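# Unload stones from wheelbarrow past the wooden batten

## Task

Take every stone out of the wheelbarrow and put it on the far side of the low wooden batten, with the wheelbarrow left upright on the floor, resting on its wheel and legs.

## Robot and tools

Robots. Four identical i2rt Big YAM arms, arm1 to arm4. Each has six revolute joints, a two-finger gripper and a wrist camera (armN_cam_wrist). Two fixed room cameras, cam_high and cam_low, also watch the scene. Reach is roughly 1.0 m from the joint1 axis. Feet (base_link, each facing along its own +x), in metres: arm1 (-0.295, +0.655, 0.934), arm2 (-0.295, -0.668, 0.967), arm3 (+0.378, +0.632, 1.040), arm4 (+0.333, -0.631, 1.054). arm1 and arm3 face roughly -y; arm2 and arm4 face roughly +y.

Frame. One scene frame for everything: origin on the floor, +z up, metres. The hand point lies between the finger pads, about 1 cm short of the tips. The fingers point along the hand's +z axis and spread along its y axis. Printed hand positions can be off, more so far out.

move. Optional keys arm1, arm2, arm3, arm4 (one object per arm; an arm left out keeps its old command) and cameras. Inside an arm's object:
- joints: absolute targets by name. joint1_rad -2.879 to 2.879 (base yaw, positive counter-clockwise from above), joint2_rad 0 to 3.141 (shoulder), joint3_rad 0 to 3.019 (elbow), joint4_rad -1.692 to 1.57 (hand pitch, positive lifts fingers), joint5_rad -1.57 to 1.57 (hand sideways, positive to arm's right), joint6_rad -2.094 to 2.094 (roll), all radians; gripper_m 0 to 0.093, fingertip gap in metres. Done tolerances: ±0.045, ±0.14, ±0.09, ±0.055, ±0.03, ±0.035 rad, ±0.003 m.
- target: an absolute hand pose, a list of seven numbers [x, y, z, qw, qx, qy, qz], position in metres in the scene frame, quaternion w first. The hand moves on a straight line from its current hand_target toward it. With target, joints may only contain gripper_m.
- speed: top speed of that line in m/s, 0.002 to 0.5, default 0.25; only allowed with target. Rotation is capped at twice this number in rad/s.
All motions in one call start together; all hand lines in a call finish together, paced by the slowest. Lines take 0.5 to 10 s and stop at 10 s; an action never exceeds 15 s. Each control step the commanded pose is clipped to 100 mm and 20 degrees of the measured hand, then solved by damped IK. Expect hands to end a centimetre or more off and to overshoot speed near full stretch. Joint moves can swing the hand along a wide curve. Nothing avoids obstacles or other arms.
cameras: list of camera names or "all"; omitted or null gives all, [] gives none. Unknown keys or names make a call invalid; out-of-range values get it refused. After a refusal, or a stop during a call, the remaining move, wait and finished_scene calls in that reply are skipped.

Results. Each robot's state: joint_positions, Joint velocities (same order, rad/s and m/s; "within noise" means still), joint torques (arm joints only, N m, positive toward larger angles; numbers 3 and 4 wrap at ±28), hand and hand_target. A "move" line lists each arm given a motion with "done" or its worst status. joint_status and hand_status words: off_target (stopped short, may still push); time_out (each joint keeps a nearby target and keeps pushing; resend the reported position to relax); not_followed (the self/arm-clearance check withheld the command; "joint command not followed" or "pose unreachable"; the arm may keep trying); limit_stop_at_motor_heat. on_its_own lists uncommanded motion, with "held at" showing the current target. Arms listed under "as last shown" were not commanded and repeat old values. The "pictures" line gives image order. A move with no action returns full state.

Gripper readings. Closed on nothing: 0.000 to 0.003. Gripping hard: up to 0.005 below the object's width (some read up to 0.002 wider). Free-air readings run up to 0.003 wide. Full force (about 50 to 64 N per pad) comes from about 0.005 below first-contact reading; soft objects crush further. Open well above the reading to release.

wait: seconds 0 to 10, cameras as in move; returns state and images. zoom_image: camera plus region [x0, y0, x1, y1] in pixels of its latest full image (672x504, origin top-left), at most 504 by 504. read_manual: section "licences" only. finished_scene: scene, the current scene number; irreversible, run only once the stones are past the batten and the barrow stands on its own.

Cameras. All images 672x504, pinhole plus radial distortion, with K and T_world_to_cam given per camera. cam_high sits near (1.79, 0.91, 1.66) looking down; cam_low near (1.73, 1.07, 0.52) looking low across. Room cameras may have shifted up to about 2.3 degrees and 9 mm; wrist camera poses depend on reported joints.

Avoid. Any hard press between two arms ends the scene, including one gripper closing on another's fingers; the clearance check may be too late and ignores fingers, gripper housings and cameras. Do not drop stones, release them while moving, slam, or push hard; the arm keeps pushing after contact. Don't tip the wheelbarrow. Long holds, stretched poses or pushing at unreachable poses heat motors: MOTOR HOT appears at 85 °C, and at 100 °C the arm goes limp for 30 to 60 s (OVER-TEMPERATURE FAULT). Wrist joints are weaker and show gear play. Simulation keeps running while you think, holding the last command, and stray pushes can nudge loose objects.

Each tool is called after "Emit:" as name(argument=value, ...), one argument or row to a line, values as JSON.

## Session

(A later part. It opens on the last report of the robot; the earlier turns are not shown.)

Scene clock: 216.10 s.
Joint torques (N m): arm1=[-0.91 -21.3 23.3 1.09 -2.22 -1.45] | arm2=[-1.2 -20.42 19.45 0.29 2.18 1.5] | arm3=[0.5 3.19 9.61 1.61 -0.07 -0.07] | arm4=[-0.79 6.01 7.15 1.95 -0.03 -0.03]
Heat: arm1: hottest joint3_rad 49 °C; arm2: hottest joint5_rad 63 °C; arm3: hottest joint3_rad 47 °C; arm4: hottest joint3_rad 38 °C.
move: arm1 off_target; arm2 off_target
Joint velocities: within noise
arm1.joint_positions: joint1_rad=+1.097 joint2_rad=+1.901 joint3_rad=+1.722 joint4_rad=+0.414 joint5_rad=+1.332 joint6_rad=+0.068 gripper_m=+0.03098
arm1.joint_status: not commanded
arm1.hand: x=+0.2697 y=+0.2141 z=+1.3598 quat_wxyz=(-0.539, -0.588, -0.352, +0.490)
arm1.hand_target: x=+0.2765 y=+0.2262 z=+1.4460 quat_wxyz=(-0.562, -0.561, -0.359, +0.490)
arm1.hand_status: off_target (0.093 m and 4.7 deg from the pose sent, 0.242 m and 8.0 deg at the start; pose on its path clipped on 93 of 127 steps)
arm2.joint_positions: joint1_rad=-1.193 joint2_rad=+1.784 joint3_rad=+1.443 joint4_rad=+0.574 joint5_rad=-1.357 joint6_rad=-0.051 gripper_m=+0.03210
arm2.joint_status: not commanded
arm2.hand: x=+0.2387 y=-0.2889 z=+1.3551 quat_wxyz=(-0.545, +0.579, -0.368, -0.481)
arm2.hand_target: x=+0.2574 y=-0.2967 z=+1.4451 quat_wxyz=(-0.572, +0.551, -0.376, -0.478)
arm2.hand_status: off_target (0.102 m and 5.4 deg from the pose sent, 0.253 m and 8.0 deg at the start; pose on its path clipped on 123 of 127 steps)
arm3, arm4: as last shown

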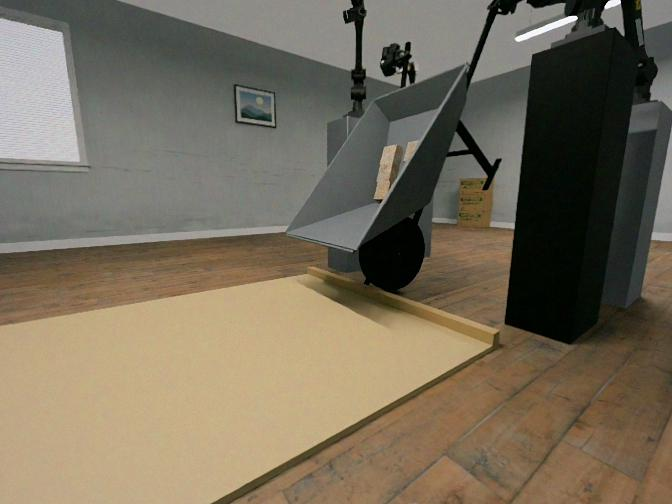

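Emit:
move(
  arm1={"target": [0.430, 0.216, 1.470, 0.6170, 0.4781, 0.4257, -0.4578], "speed": 0.1},
  arm2={"target": [0.415, -0.288, 1.475, 0.6170, -0.4781, 0.4257, 0.4578], "speed": 0.1},
  cameras=["cam_low"],
)

Scene clock: 220.53 s.
Joint torques (N m): arm1=[-0.73 -24.59 19.62 1.43 -1.78 -0.55] | arm2=[0.56 -23.65 17.73 0.62 2.96 0.6] | arm3=[0.5 3.14 9.62 1.62 -0.08 -0.07] | arm4=[-0.73 6.01 7.16 1.94 -0.03 -0.03]
Heat: arm1: hottest joint3_rad 51 °C; arm2: hottest joint5_rad 64 °C; arm3: hottest joint3_rad 47 °C; arm4: hottest joint3_rad 38 °C.
move: arm1 off_target; arm2 off_target
Joint velocities: within noise
arm1.joint_positions: joint1_rad=+1.144 joint2_rad=+2.248 joint3_rad=+2.372 joint4_rad=+0.158 joint5_rad=+1.120 joint6_rad=-0.087 gripper_m=+0.03095
arm1.joint_status: not commanded
arm1.hand: x=+0.4228 y=+0.2011 z=+1.4050 quat_wxyz=(-0.585, -0.492, -0.440, +0.471)
arm1.hand_target: x=+0.4216 y=+0.2203 z=+1.4662 quat_wxyz=(-0.617, -0.477, -0.427, +0.457)
arm1.hand_status: off_target (0.067 m and 4.6 deg from the pose sent, 0.195 m and 18.0 deg at the start; pose on its path clipped on 39 of 97 steps)
arm2.joint_positions: joint1_rad=-1.262 joint2_rad=+2.075 joint3_rad=+1.971 joint4_rad=+0.423 joint5_rad=-1.225 joint6_rad=+0.135 gripper_m=+0.03187
arm2.joint_status: not commanded
arm2.hand: x=+0.3939 y=-0.2944 z=+1.4021 quat_wxyz=(-0.579, +0.500, -0.438, -0.472)
arm2.hand_target: x=+0.4007 y=-0.2951 z=+1.4711 quat_wxyz=(-0.617, +0.477, -0.425, -0.458)
arm2.hand_status: off_target (0.076 m and 5.5 deg from the pose sent, 0.213 m and 15.9 deg at the start; pose on its path clipped on 49 of 97 steps)
arm3, arm4: as last shown

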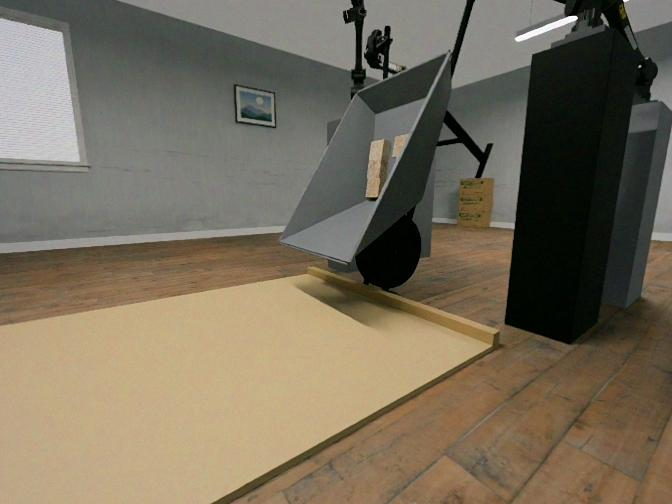

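Emit:
move(
  arm1={"target": [0.500, 0.212, 1.440, 0.6728, 0.3503, 0.5225, -0.3894], "speed": 0.1},
  arm2={"target": [0.480, -0.290, 1.445, 0.6728, -0.3503, 0.5225, 0.3894], "speed": 0.1},
  cameras=["cam_low"],
)

Scene clock: 224.57 s.
Joint torques (N m): arm1=[-0.56 -23.12 17.18 1.63 -1.12 -0.3] | arm2=[1.38 -21.54 15.35 0.7 1.82 0.11] | arm3=[0.5 3.19 9.59 1.63 -0.07 -0.07] | arm4=[-0.79 6.01 7.15 1.94 -0.03 -0.03]
Heat: arm1: hottest joint3_rad 51 °C; arm2: hottest joint5_rad 65 °C; arm3: hottest joint3_rad 47 °C; arm4: hottest joint3_rad 38 °C.
move: arm1 off_target; arm2 off_target
Joint velocities: within noise
arm1.joint_positions: joint1_rad=+1.119 joint2_rad=+2.307 joint3_rad=+2.493 joint4_rad=+0.051 joint5_rad=+0.732 joint6_rad=-0.088 gripper_m=+0.03047
arm1.joint_status: not commanded
arm1.hand: x=+0.4857 y=+0.1948 z=+1.4167 quat_wxyz=(-0.657, -0.367, -0.526, +0.398)
arm1.hand_target: x=+0.4962 y=+0.2137 z=+1.4387 quat_wxyz=(-0.674, -0.350, -0.522, +0.388)
arm1.hand_status: off_target (0.032 m and 2.8 deg from the pose sent, 0.085 m and 23.3 deg at the start)
arm2.joint_positions: joint1_rad=-1.251 joint2_rad=+2.104 joint3_rad=+2.045 joint4_rad=+0.298 joint5_rad=-0.825 joint6_rad=+0.121 gripper_m=+0.03116
arm2.joint_status: not commanded
arm2.hand: x=+0.4669 y=-0.3001 z=+1.4157 quat_wxyz=(-0.654, +0.363, -0.533, -0.397)
arm2.hand_target: x=+0.4750 y=-0.2921 z=+1.4431 quat_wxyz=(-0.673, +0.350, -0.523, -0.389)
arm2.hand_status: off_target (0.034 m and 3.0 deg from the pose sent, 0.096 m and 24.5 deg at the start)
arm3, arm4: as last shown

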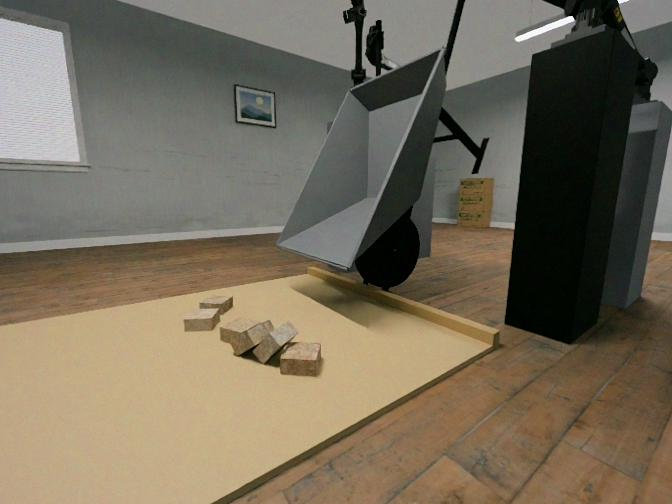

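Emit:
move(
  arm1={"target": [0.200, 0.212, 1.345, 0.6540, 0.4975, 0.3890, -0.4166], "speed": 0.12},
  arm2={"target": [0.185, -0.290, 1.345, 0.6540, -0.4975, 0.3890, 0.4166], "speed": 0.12},
  cameras=["cam_low"],
)

Scene clock: 228.63 s.
Joint torques (N m): arm1=[0.38 -16.21 11.77 2.84 -0.28 -0.4] | arm2=[-0.5 -15.15 9.54 2.04 1.06 0.27] | arm3=[0.5 3.19 9.61 1.62 -0.08 -0.07] | arm4=[-0.79 6.07 7.16 1.94 -0.02 -0.03]
Heat: arm1: hottest joint3_rad 50 °C; arm2: hottest joint5_rad 62 °C; arm3: hottest joint3_rad 47 °C; arm4: hottest joint3_rad 38 °C.
move: arm1 off_target; arm2 off_target
Joint velocities: within noise
arm1.joint_positions: joint1_rad=+0.971 joint2_rad=+1.687 joint3_rad=+1.265 joint4_rad=+0.709 joint5_rad=+0.925 joint6_rad=+0.105 gripper_m=+0.03011
arm1.joint_status: not commanded
arm1.hand: x=+0.1875 y=+0.1954 z=+1.3274 quat_wxyz=(-0.639, -0.509, -0.391, +0.424)
arm1.hand_target: x=+0.1993 y=+0.2121 z=+1.3447 quat_wxyz=(-0.654, -0.498, -0.388, +0.416)
arm1.hand_status: off_target (0.027 m and 2.3 deg from the pose sent, 0.295 m and 21.8 deg at the start)
arm2.joint_positions: joint1_rad=-1.117 joint2_rad=+1.629 joint3_rad=+1.076 joint4_rad=+0.879 joint5_rad=-1.037 joint6_rad=-0.048 gripper_m=+0.03078
arm2.joint_status: not commanded
arm2.hand: x=+0.1750 y=-0.2872 z=+1.3267 quat_wxyz=(-0.639, +0.510, -0.392, -0.422)
arm2.hand_target: x=+0.1843 y=-0.2906 z=+1.3451 quat_wxyz=(-0.655, +0.498, -0.388, -0.416)
arm2.hand_status: off_target (0.021 m and 2.4 deg from the pose sent, 0.291 m and 22.7 deg at the start)
arm3, arm4: as last shown

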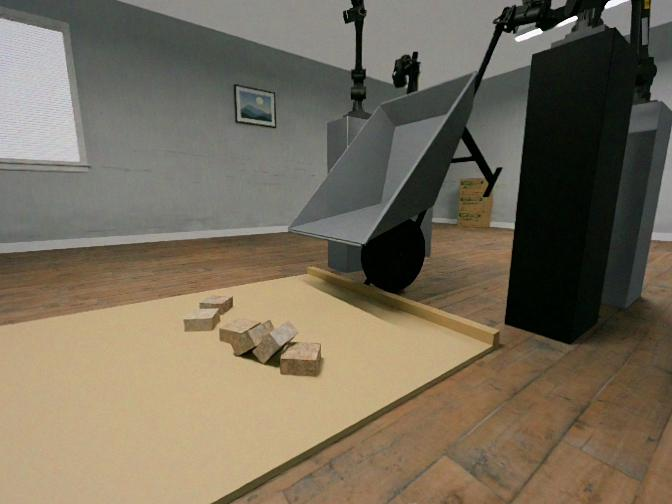

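Emit:
move(
  arm1={"target": [-0.085, 0.210, 1.222, 0.5798, 0.6674, 0.2334, -0.4048], "speed": 0.12},
  arm2={"target": [-0.095, -0.290, 1.222, 0.5798, -0.6674, 0.2334, 0.4048], "speed": 0.12},
  cameras=["cam_low"],
)

Scene clock: 232.40 s.
Joint torques (N m): arm1=[1.61 -13.74 9.72 1.83 0.82 -0.32] | arm2=[-2.32 -13.63 7.01 1.39 -0.86 0.29] | arm3=[0.5 3.19 9.61 1.63 -0.08 -0.07] | arm4=[-0.73 6.01 7.15 1.94 -0.03 -0.03]
Heat: arm1: hottest joint3_rad 49 °C; arm2: hottest joint5_rad 60 °C; arm3: hottest joint3_rad 47 °C; arm4: hottest joint3_rad 38 °C.
move: arm1 off_target; arm2 off_target
Joint velocities: within noise
arm1.joint_positions: joint1_rad=+0.648 joint2_rad=+1.390 joint3_rad=+0.690 joint4_rad=+0.631 joint5_rad=+0.980 joint6_rad=+0.654 gripper_m=+0.02964
arm1.joint_status: not commanded
arm1.hand: x=-0.0967 y=+0.1935 z=+1.1938 quat_wxyz=(-0.561, -0.676, -0.241, +0.412)
arm1.hand_target: x=-0.0847 y=+0.2088 z=+1.2211 quat_wxyz=(-0.582, -0.666, -0.236, +0.402)
arm1.hand_status: off_target (0.035 m and 2.7 deg from the pose sent, 0.292 m and 26.6 deg at the start)
arm2.joint_positions: joint1_rad=-0.810 joint2_rad=+1.329 joint3_rad=+0.512 joint4_rad=+0.729 joint5_rad=-1.095 joint6_rad=-0.660 gripper_m=+0.03026
arm2.joint_status: not commanded
arm2.hand: x=-0.0979 y=-0.2796 z=+1.1928 quat_wxyz=(-0.562, +0.673, -0.251, -0.409)
arm2.hand_target: x=-0.0943 y=-0.2891 z=+1.2208 quat_wxyz=(-0.582, +0.666, -0.236, -0.402)
arm2.hand_status: off_target (0.031 m and 3.0 deg from the pose sent, 0.290 m and 26.6 deg at the start)
arm3, arm4: as last shown

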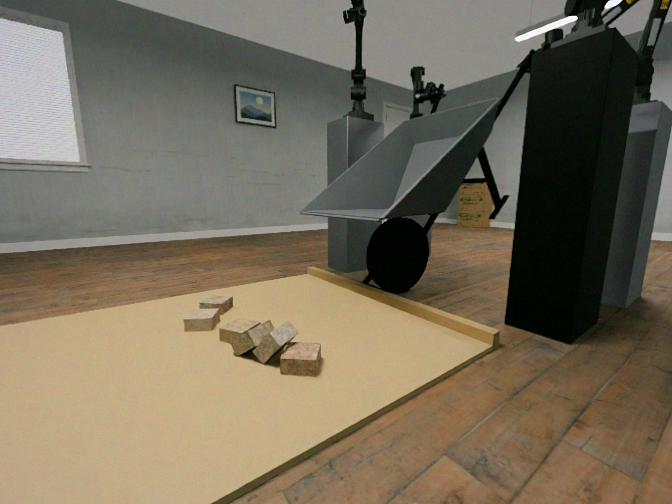

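Emit:
move(
  arm1={"target": [-0.315, 0.208, 1.062, 0.5014, 0.7722, 0.1354, -0.3659], "speed": 0.13},
  arm2={"target": [-0.315, -0.286, 1.062, 0.5014, -0.7722, 0.1354, 0.3659], "speed": 0.13},
  cameras=["cam_low"],
)

Emit:
move(
  arm1={"target": [-0.490, 0.205, 0.848, 0.3883, 0.8757, 0.0361, -0.2846], "speed": 0.13},
  arm2={"target": [-0.488, -0.290, 0.848, 0.3883, -0.8757, 0.0361, 0.2846], "speed": 0.13},
  cameras=["cam_low"],
)

Scene clock: 236.13 s.
Joint torques (N m): arm1=[-3.43 -11.58 5.09 4.33 1.96 -0.53] | arm2=[1.85 -11.46 1.89 4.83 -1.87 0.36] | arm3=[0.5 3.19 9.62 1.61 -0.07 -0.07] | arm4=[-0.79 6.01 7.15 1.92 -0.03 -0.03]
Heat: arm1: hottest joint3_rad 48 °C; arm2: hottest joint5_rad 59 °C; arm3: hottest joint3_rad 47 °C; arm4: hottest joint3_rad 38 °C.
move: arm1 off_target; arm2 off_target
Joint velocities: within noise
arm1.joint_positions: joint1_rad=+0.153 joint2_rad=+1.479 joint3_rad=+0.418 joint4_rad=+0.686 joint5_rad=+0.572 joint6_rad=+0.987 gripper_m=+0.02961
arm1.joint_status: not commanded
arm1.hand: x=-0.2997 y=+0.2009 z=+1.0376 quat_wxyz=(-0.487, -0.791, -0.154, +0.335)
arm1.hand_target: x=-0.3146 y=+0.2078 z=+1.0599 quat_wxyz=(-0.500, -0.774, -0.134, +0.364)
arm1.hand_status: off_target (0.030 m and 4.9 deg from the pose sent, 0.255 m and 18.6 deg at the start)
arm2.joint_positions: joint1_rad=-0.236 joint2_rad=+1.498 joint3_rad=+0.242 joint4_rad=+0.848 joint5_rad=-0.621 joint6_rad=-0.996 gripper_m=+0.03038
arm2.joint_status: not commanded
arm2.hand: x=-0.2987 y=-0.2793 z=+1.0355 quat_wxyz=(-0.479, +0.794, -0.163, -0.337)
arm2.hand_target: x=-0.3147 y=-0.2858 z=+1.0594 quat_wxyz=(-0.499, +0.775, -0.133, -0.364)
arm2.hand_status: off_target (0.032 m and 5.9 deg from the pose sent, 0.254 m and 19.5 deg at the start)
arm3, arm4: as last shown

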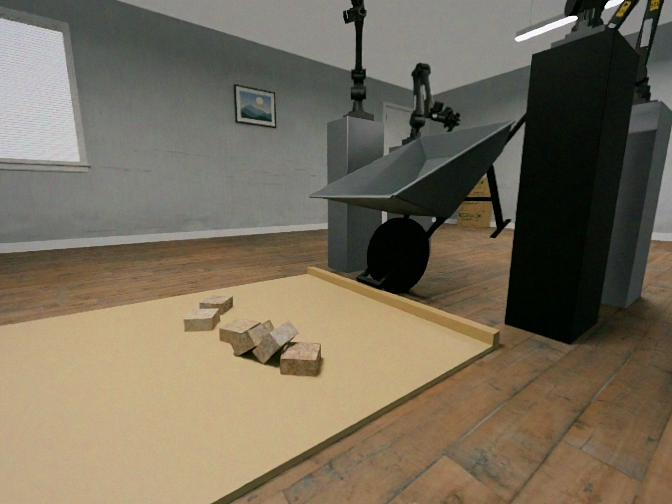

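Scene clock: 238.93 s.
Joint torques (N m): arm1=[-4.42 -16.03 1.31 4.23 1.55 -0.59] | arm2=[3.02 -16.56 -2.18 4.27 -1.19 0.16] | arm3=[0.5 3.14 9.61 1.61 -0.08 -0.07] | arm4=[-0.73 6.07 7.15 1.95 -0.03 -0.03]
Heat: arm1: hottest joint3_rad 47 °C; arm2: hottest joint5_rad 58 °C; arm3: hottest joint3_rad 47 °C; arm4: hottest joint3_rad 38 °C.
move: arm1 off_target; arm2 off_target
Joint velocities: within noise
arm1.joint_positions: joint1_rad=-0.344 joint2_rad=+2.135 joint3_rad=+0.577 joint4_rad=+0.882 joint5_rad=+0.186 joint6_rad=+1.093 gripper_m=+0.02955
arm1.joint_status: not commanded
arm1.hand: x=-0.4676 y=+0.2087 z=+0.8179 quat_wxyz=(-0.369, -0.896, -0.039, +0.243)
arm1.hand_target: x=-0.4890 y=+0.2057 z=+0.8467 quat_wxyz=(-0.387, -0.877, -0.033, +0.283)
arm1.hand_status: off_target (0.038 m and 5.7 deg from the pose sent, 0.269 m and 21.0 deg at the start)
arm2.joint_positions: joint1_rad=+0.386 joint2_rad=+2.308 joint3_rad=+0.454 joint4_rad=+1.181 joint5_rad=-0.128 joint6_rad=-1.009 gripper_m=+0.03049
arm2.joint_status: not commanded
arm2.hand: x=-0.4647 y=-0.2918 z=+0.8159 quat_wxyz=(-0.365, +0.896, -0.056, -0.246)
arm2.hand_target: x=-0.4867 y=-0.2907 z=+0.8459 quat_wxyz=(-0.388, +0.876, -0.034, -0.283)
arm2.hand_status: off_target (0.040 m and 6.1 deg from the pose sent, 0.267 m and 21.1 deg at the start)
arm3, arm4: as last shown

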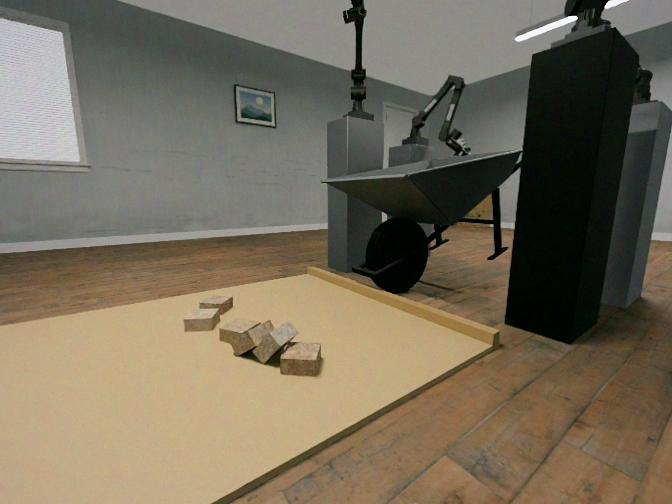

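Emit:
move(
  arm1={"target": [-0.555, 0.204, 0.665, 0.3265, 0.921, -0.011, -0.211], "speed": 0.12},
  arm2={"target": [-0.550, -0.296, 0.665, 0.3265, -0.921, -0.011, 0.211], "speed": 0.12},
  cameras=[],
)

Emit:
move(
  arm1={"target": [-0.572, 0.204, 0.590, 0.3262, 0.9257, -0.0180, -0.1907], "speed": 0.08},
  arm2={"target": [-0.565, -0.298, 0.590, 0.3262, -0.9257, -0.0180, 0.1907], "speed": 0.08},
  cameras=["cam_low"],
)

Scene clock: 241.90 s.
Joint torques (N m): arm1=[-4.48 -19.14 0.1 2.43 1.32 -0.51] | arm2=[2.78 -18.9 -2.78 2.3 -0.82 0.12] | arm3=[0.56 3.19 9.59 1.62 -0.07 -0.07] | arm4=[-0.73 6.01 7.13 1.92 -0.03 -0.03]
Heat: arm1: hottest joint3_rad 47 °C; arm2: hottest joint5_rad 57 °C; arm3: hottest joint3_rad 47 °C; arm4: hottest joint3_rad 38 °C.
move: arm1 off_target; arm2 off_target
Joint velocities: within noise
arm1.joint_positions: joint1_rad=-0.514 joint2_rad=+2.617 joint3_rad=+0.917 joint4_rad=+0.867 joint5_rad=+0.031 joint6_rad=+1.107 gripper_m=+0.02953
arm1.joint_status: not commanded
arm1.hand: x=-0.5286 y=+0.2099 z=+0.6389 quat_wxyz=(-0.319, -0.931, +0.009, +0.178)
arm1.hand_target: x=-0.5544 y=+0.2041 z=+0.6643 quat_wxyz=(-0.327, -0.921, +0.012, +0.211)
arm1.hand_status: off_target (0.038 m and 4.1 deg from the pose sent, 0.176 m and 8.9 deg at the start)
arm2.joint_positions: joint1_rad=+0.591 joint2_rad=+2.756 joint3_rad=+0.835 joint4_rad=+1.092 joint5_rad=+0.033 joint6_rad=-0.997 gripper_m=+0.03052
arm2.joint_status: not commanded
arm2.hand: x=-0.5257 y=-0.2988 z=+0.6397 quat_wxyz=(-0.317, +0.931, -0.004, -0.184)
arm2.hand_target: x=-0.5492 y=-0.2961 z=+0.6639 quat_wxyz=(-0.327, +0.921, +0.011, -0.211)
arm2.hand_status: off_target (0.035 m and 3.9 deg from the pose sent, 0.173 m and 10.1 deg at the start)
arm3.joint_positions: joint1_rad=-0.768 joint2_rad=+0.588 joint3_rad=+1.445 joint4_rad=-1.368 joint5_rad=-0.163 joint6_rad=+0.167 gripper_m=+0.09396
arm3.joint_status: not commanded
arm3.hand: x=+0.2458 y=+0.4723 z=+1.6077 quat_wxyz=(-0.290, -0.810, -0.290, +0.419)
arm3.hand_target: x=+0.2484 y=+0.4748 z=+1.6172 quat_wxyz=(-0.294, -0.804, -0.289, +0.429)
arm3.hand_status: not commanded
arm4.joint_positions: joint1_rad=-0.743 joint2_rad=+0.438 joint3_rad=+1.396 joint4_rad=-1.483 joint5_rad=+0.285 joint6_rad=+0.248 gripper_m=+0.09396
arm4.joint_status: not commanded
arm4.hand: x=+0.4573 y=-0.5609 z=+1.5999 quat_wxyz=(-0.484, +0.195, -0.838, -0.159)
arm4.hand_target: x=+0.4553 y=-0.5633 z=+1.6093 quat_wxyz=(-0.493, +0.192, -0.833, -0.165)
arm4.hand_status: not commanded

Scene clock: 243.43 s.
Joint torques (N m): arm1=[-5.13 -19.55 -0.4 2.54 1.4 -0.64] | arm2=[3.14 -19.02 -2.85 2.39 -0.81 0.24] | arm3=[0.5 3.19 9.61 1.59 -0.07 -0.07] | arm4=[-0.85 6.01 7.12 1.92 -0.03 -0.03]
Heat: arm1: hottest joint3_rad 46 °C; arm2: hottest joint5_rad 57 °C; arm3: hottest joint3_rad 47 °C; arm4: hottest joint3_rad 38 °C.
move: arm1 off_target; arm2 off_target
Joint velocities: within noise
arm1.joint_positions: joint1_rad=-0.555 joint2_rad=+2.810 joint3_rad=+1.090 joint4_rad=+0.867 joint5_rad=-0.032 joint6_rad=+1.114 gripper_m=+0.02953
arm1.joint_status: not commanded
arm1.hand: x=-0.5410 y=+0.2081 z=+0.5648 quat_wxyz=(-0.321, -0.935, +0.020, +0.153)
arm1.hand_target: x=-0.5715 y=+0.2047 z=+0.5887 quat_wxyz=(-0.325, -0.926, +0.020, +0.191)
arm1.hand_status: off_target (0.040 m and 4.5 deg from the pose sent, 0.066 m and 2.1 deg at the start)
arm2.joint_positions: joint1_rad=+0.641 joint2_rad=+2.938 joint3_rad=+1.022 joint4_rad=+1.063 joint5_rad=+0.095 joint6_rad=-0.997 gripper_m=+0.03053
arm2.joint_status: not commanded
arm2.hand: x=-0.5381 y=-0.2997 z=+0.5662 quat_wxyz=(-0.319, +0.934, +0.009, -0.160)
arm2.hand_target: x=-0.5645 y=-0.2981 z=+0.5887 quat_wxyz=(-0.326, +0.926, +0.019, -0.191)
arm2.hand_status: off_target (0.036 m and 3.8 deg from the pose sent, 0.063 m and 2.9 deg at the start)
arm3, arm4: as last shown

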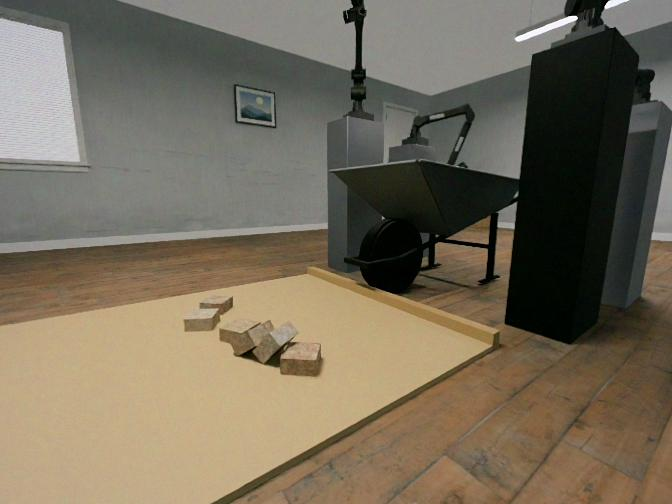

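Emit:
move(
  arm1={"target": [-0.572, 0.204, 0.546, 0.3256, 0.9303, -0.0266, -0.1664], "speed": 0.05},
  arm2={"target": [-0.565, -0.299, 0.547, 0.3256, -0.9303, -0.0266, 0.1664], "speed": 0.05},
  cameras=[],
)

Emit:
move(
  arm1={"target": [-0.551, 0.206, 0.538, 0.3240, 0.934, -0.022, -0.148], "speed": 0.05},
  arm2={"target": [-0.546, -0.300, 0.538, 0.3230, -0.934, -0.018, 0.152], "speed": 0.05},
  cameras=["cam_low"],
)

Scene clock: 245.23 s.
Joint torques (N m): arm1=[-5.19 -17.2 1.32 2.03 1.07 -0.55] | arm2=[3.37 -16.62 -0.72 1.59 -0.64 0.12] | arm3=[0.5 3.14 9.61 1.62 -0.07 -0.07] | arm4=[-0.79 6.01 7.15 1.94 -0.03 -0.03]
Heat: arm1: hottest joint3_rad 46 °C; arm2: hottest joint5_rad 56 °C; arm3: hottest joint3_rad 47 °C; arm4: hottest joint3_rad 38 °C.
move: arm1 off_target; arm2 off_target
Joint velocities: within noise
arm1.joint_positions: joint1_rad=-0.567 joint2_rad=+2.880 joint3_rad=+1.169 joint4_rad=+0.855 joint5_rad=-0.067 joint6_rad=+1.122 gripper_m=+0.02953
arm1.joint_status: not commanded
arm1.hand: x=-0.5443 y=+0.2026 z=+0.5375 quat_wxyz=(-0.327, -0.935, +0.023, +0.138)
arm1.hand_target: x=-0.5713 y=+0.2044 z=+0.5460 quat_wxyz=(-0.325, -0.931, +0.027, +0.166)
arm1.hand_status: off_target (0.029 m and 3.3 deg from the pose sent, 0.037 m and 1.9 deg at the start)
arm2.joint_positions: joint1_rad=+0.657 joint2_rad=+3.001 joint3_rad=+1.097 joint4_rad=+1.038 joint5_rad=+0.134 joint6_rad=-0.997 gripper_m=+0.03055
arm2.joint_status: not commanded
arm2.hand: x=-0.5392 y=-0.2986 z=+0.5388 quat_wxyz=(-0.323, +0.935, +0.010, -0.144)
arm2.hand_target: x=-0.5647 y=-0.2993 z=+0.5470 quat_wxyz=(-0.326, +0.930, +0.027, -0.167)
arm2.hand_status: off_target (0.027 m and 3.2 deg from the pose sent, 0.033 m and 2.3 deg at the start)
arm3, arm4: as last shown

Scene clock: 246.20 s.
Joint torques (N m): arm1=[-2.9 -16.09 0.59 2.17 0.68 -0.36] | arm2=[0.79 -14.97 -0.66 1.63 -0.47 0.01] | arm3=[0.5 3.19 9.62 1.61 -0.07 -0.07] | arm4=[-0.85 6.01 7.13 1.95 -0.03 -0.03]
Heat: arm1: hottest joint3_rad 45 °C; arm2: hottest joint5_rad 56 °C; arm3: hottest joint3_rad 47 °C; arm4: hottest joint3_rad 38 °C.
move: arm1 done; arm2 done
Joint velocities: within noise
arm1.joint_positions: joint1_rad=-0.567 joint2_rad=+2.881 joint3_rad=+1.169 joint4_rad=+0.855 joint5_rad=-0.072 joint6_rad=+1.124 gripper_m=+0.02953
arm1.joint_status: not commanded
arm1.hand: x=-0.5432 y=+0.2030 z=+0.5368 quat_wxyz=(-0.327, -0.935, +0.023, +0.135)
arm1.hand_target: x=-0.5509 y=+0.2061 z=+0.5379 quat_wxyz=(-0.324, -0.934, +0.022, +0.148)
arm1.hand_status: done (0.008 m and 1.5 deg from the pose sent, 0.007 m and 1.2 deg at the start)
arm2.joint_positions: joint1_rad=+0.657 joint2_rad=+3.003 joint3_rad=+1.097 joint4_rad=+1.038 joint5_rad=+0.135 joint6_rad=-0.997 gripper_m=+0.03055
arm2.joint_status: not commanded
arm2.hand: x=-0.5385 y=-0.2991 z=+0.5382 quat_wxyz=(-0.323, +0.936, +0.010, -0.143)
arm2.hand_target: x=-0.5459 y=-0.3001 z=+0.5380 quat_wxyz=(-0.323, +0.934, +0.018, -0.152)
arm2.hand_status: done (0.008 m and 1.4 deg from the pose sent, 0.007 m and 1.3 deg at the start)
arm3, arm4: as last shown

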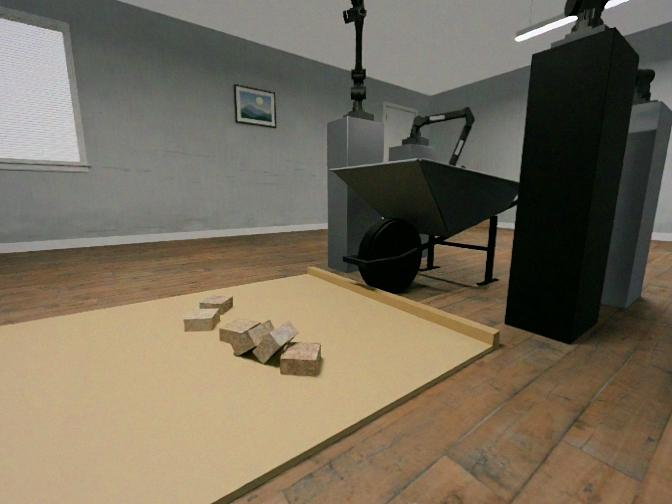

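Emit:
move(
  arm1={"joints": {"gripper_m": 0.092}},
  arm2={"joints": {"gripper_m": 0.092}},
  cameras=["cam_low", "arm1_cam_wrist", "arm2_cam_wrist"],
)

Emit:
zoom_image(
  camera="cam_low",
  region=[310, 140, 530, 320],
)

Scene clock: 247.33 s.
Joint torques (N m): arm1=[-2.67 -16.03 0.69 2.17 0.1 -0.31] | arm2=[0.67 -15.03 -0.76 1.63 -0.11 0.01] | arm3=[0.44 3.14 9.61 1.62 -0.07 -0.07] | arm4=[-0.79 6.07 7.12 1.94 -0.02 -0.04]
Heat: arm1: hottest joint3_rad 45 °C; arm2: hottest joint5_rad 56 °C; arm3: hottest joint3_rad 47 °C; arm4: hottest joint3_rad 38 °C.
move: arm1 done; arm2 done
Joint velocities: within noise
arm1.joint_positions: joint1_rad=-0.573 joint2_rad=+2.881 joint3_rad=+1.168 joint4_rad=+0.855 joint5_rad=-0.058 joint6_rad=+1.116 gripper_m=+0.09185
arm1.joint_status: all done
arm1.hand: x=-0.5476 y=+0.2056 z=+0.5367 quat_wxyz=(-0.323, -0.935, +0.025, +0.143)
arm1.hand_target: x=-0.5511 y=+0.2061 z=+0.5380 quat_wxyz=(-0.324, -0.934, +0.022, +0.148)
arm1.hand_status: not commanded
arm2.joint_positions: joint1_rad=+0.658 joint2_rad=+3.003 joint3_rad=+1.099 joint4_rad=+1.038 joint5_rad=+0.117 joint6_rad=-0.997 gripper_m=+0.09191
arm2.joint_status: all done
arm2.hand: x=-0.5421 y=-0.3004 z=+0.5378 quat_wxyz=(-0.318, +0.936, +0.014, -0.151)
arm2.hand_target: x=-0.5471 y=-0.3009 z=+0.5378 quat_wxyz=(-0.321, +0.934, +0.020, -0.155)
arm2.hand_status: not commanded
arm3, arm4: as last shown
pictures: arm1_cam_wrist, arm2_cam_wrist, cam_low
arm1_cam_wrist: T_world_to_cam=[[-0.0390561, 0.7842, -0.619277, 0.150682], [0.943475, 0.233077, 0.235647, 0.348527], [0.329134, -0.575069, -0.748977, 0.823676], [0, 0, 0, 1]] pos_world=[-0.594042, 0.274273, 0.628099]
arm2_cam_wrist: T_world_to_cam=[[0.0563007, 0.806003, 0.589228, -0.0423225], [0.945787, -0.232132, 0.227162, 0.326496], [0.319872, 0.544495, -0.775376, 0.8793], [0, 0, 0, 1]] pos_world=[-0.587677, -0.368872, 0.632558]

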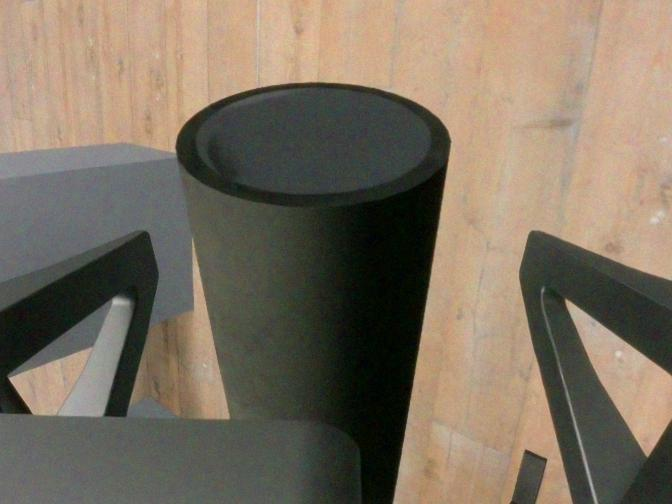

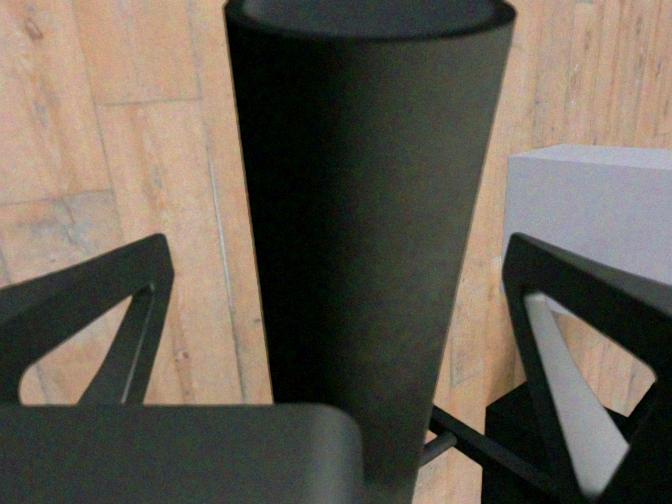

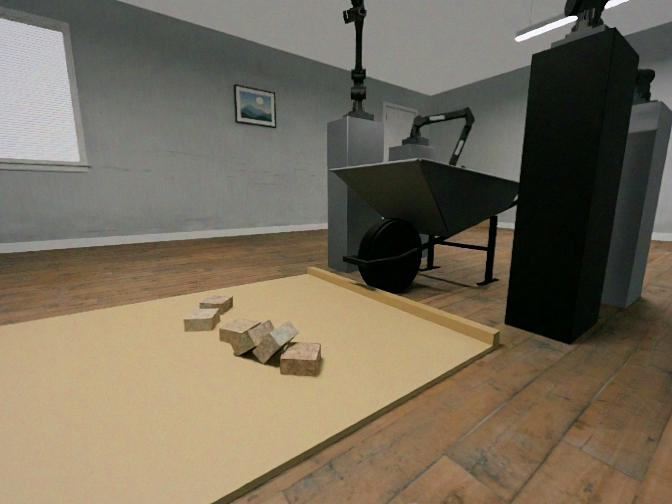

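Scaled by 2.291 (camera's finer frame: 960x720).

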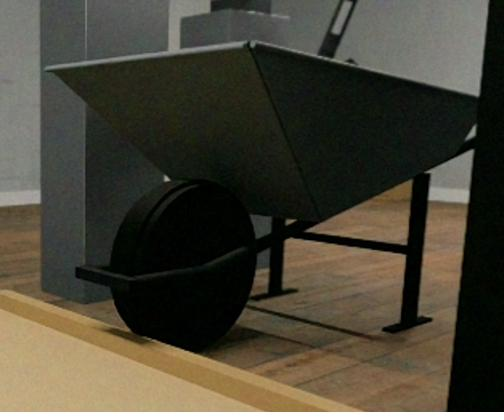

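Emit:
move(
  arm1={"target": [-0.514, 0.266, 0.611, 0.3240, 0.934, -0.022, -0.148], "speed": 0.12},
  arm2={"target": [-0.509, -0.361, 0.612, 0.3210, -0.934, -0.020, 0.155], "speed": 0.12},
  cameras=["cam_low", "cam_high", "arm3_cam_wrist"],
)

Emit:
zoom_image(
  camera="cam_high",
  region=[180, 160, 440, 400],
)

Scene clock: 250.10 s.
Joint torques (N m): arm1=[-2.2 -14.86 -1.55 2.92 0.11 -0.28] | arm2=[1.26 -14.1 -3.96 2.29 0.07 0.15] | arm3=[0.56 3.19 9.61 1.61 -0.08 -0.07] | arm4=[-0.79 6.07 7.12 1.95 -0.03 -0.04]
Heat: arm1: hottest joint3_rad 44 °C; arm2: hottest joint5_rad 55 °C; arm3: hottest joint3_rad 47 °C; arm4: hottest joint3_rad 38 °C.
move: arm1 done; arm2 done
Joint velocities: within noise
arm1.joint_positions: joint1_rad=-0.573 joint2_rad=+2.732 joint3_rad=+0.859 joint4_rad=+1.000 joint5_rad=-0.055 joint6_rad=+1.114 gripper_m=+0.09191
arm1.joint_status: not commanded
arm1.hand: x=-0.5114 y=+0.2683 z=+0.6036 quat_wxyz=(-0.316, -0.938, +0.025, +0.141)
arm1.hand_target: x=-0.5143 y=+0.2658 z=+0.6110 quat_wxyz=(-0.324, -0.934, +0.022, +0.149)
arm1.hand_status: done (0.008 m and 1.3 deg from the pose sent, 0.101 m and 0.6 deg at the start)
arm2.joint_positions: joint1_rad=+0.673 joint2_rad=+2.904 joint3_rad=+0.814 joint4_rad=+1.223 joint5_rad=+0.126 joint6_rad=-0.997 gripper_m=+0.09196
arm2.joint_status: not commanded
arm2.hand: x=-0.5065 y=-0.3553 z=+0.6047 quat_wxyz=(-0.319, +0.936, +0.019, -0.150)
arm2.hand_target: x=-0.5090 y=-0.3608 z=+0.6118 quat_wxyz=(-0.321, +0.934, +0.020, -0.155)
arm2.hand_status: done (0.010 m and 0.7 deg from the pose sent, 0.101 m and 0.9 deg at the start)
arm3, arm4: as last shown
pictures: arm3_cam_wrist, cam_high, cam_low
arm3_cam_wrist: T_world_to_cam=[[-0.722031, 0.656153, -0.219397, 0.222041], [0.679193, 0.61182, -0.405429, 0.202633], [-0.131792, -0.441746, -0.887407, 1.78891], [0, 0, 0, 1]] pos_world=[0.258458, 0.520576, 1.71836]

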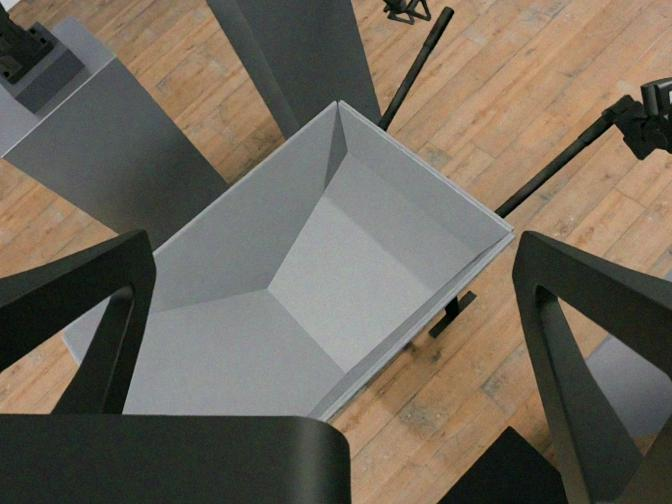

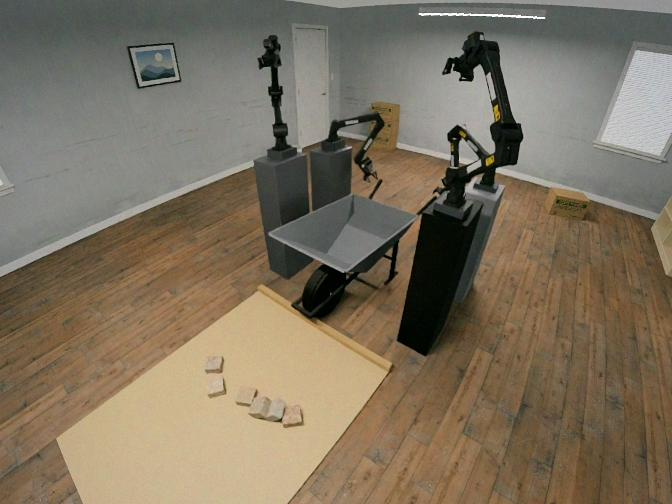

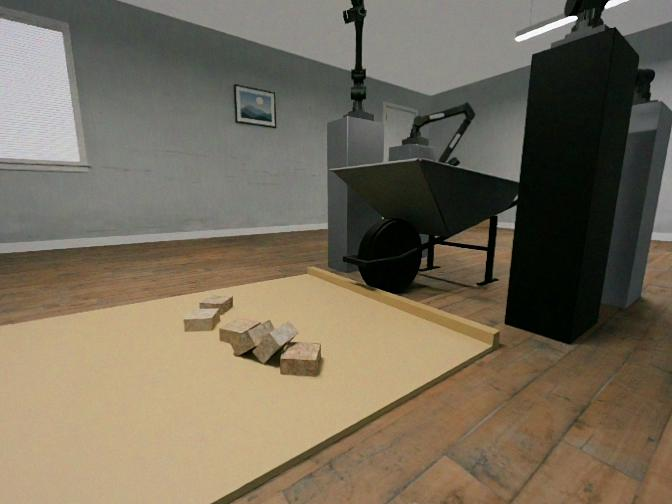

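Scaled by 1.938 (camera's finer frame: 960x720).

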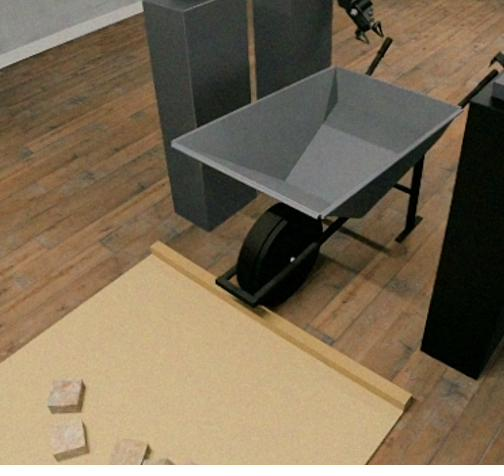

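Emit:
finished_scene(
  scene=2,
)

The scene is finished: the task was done.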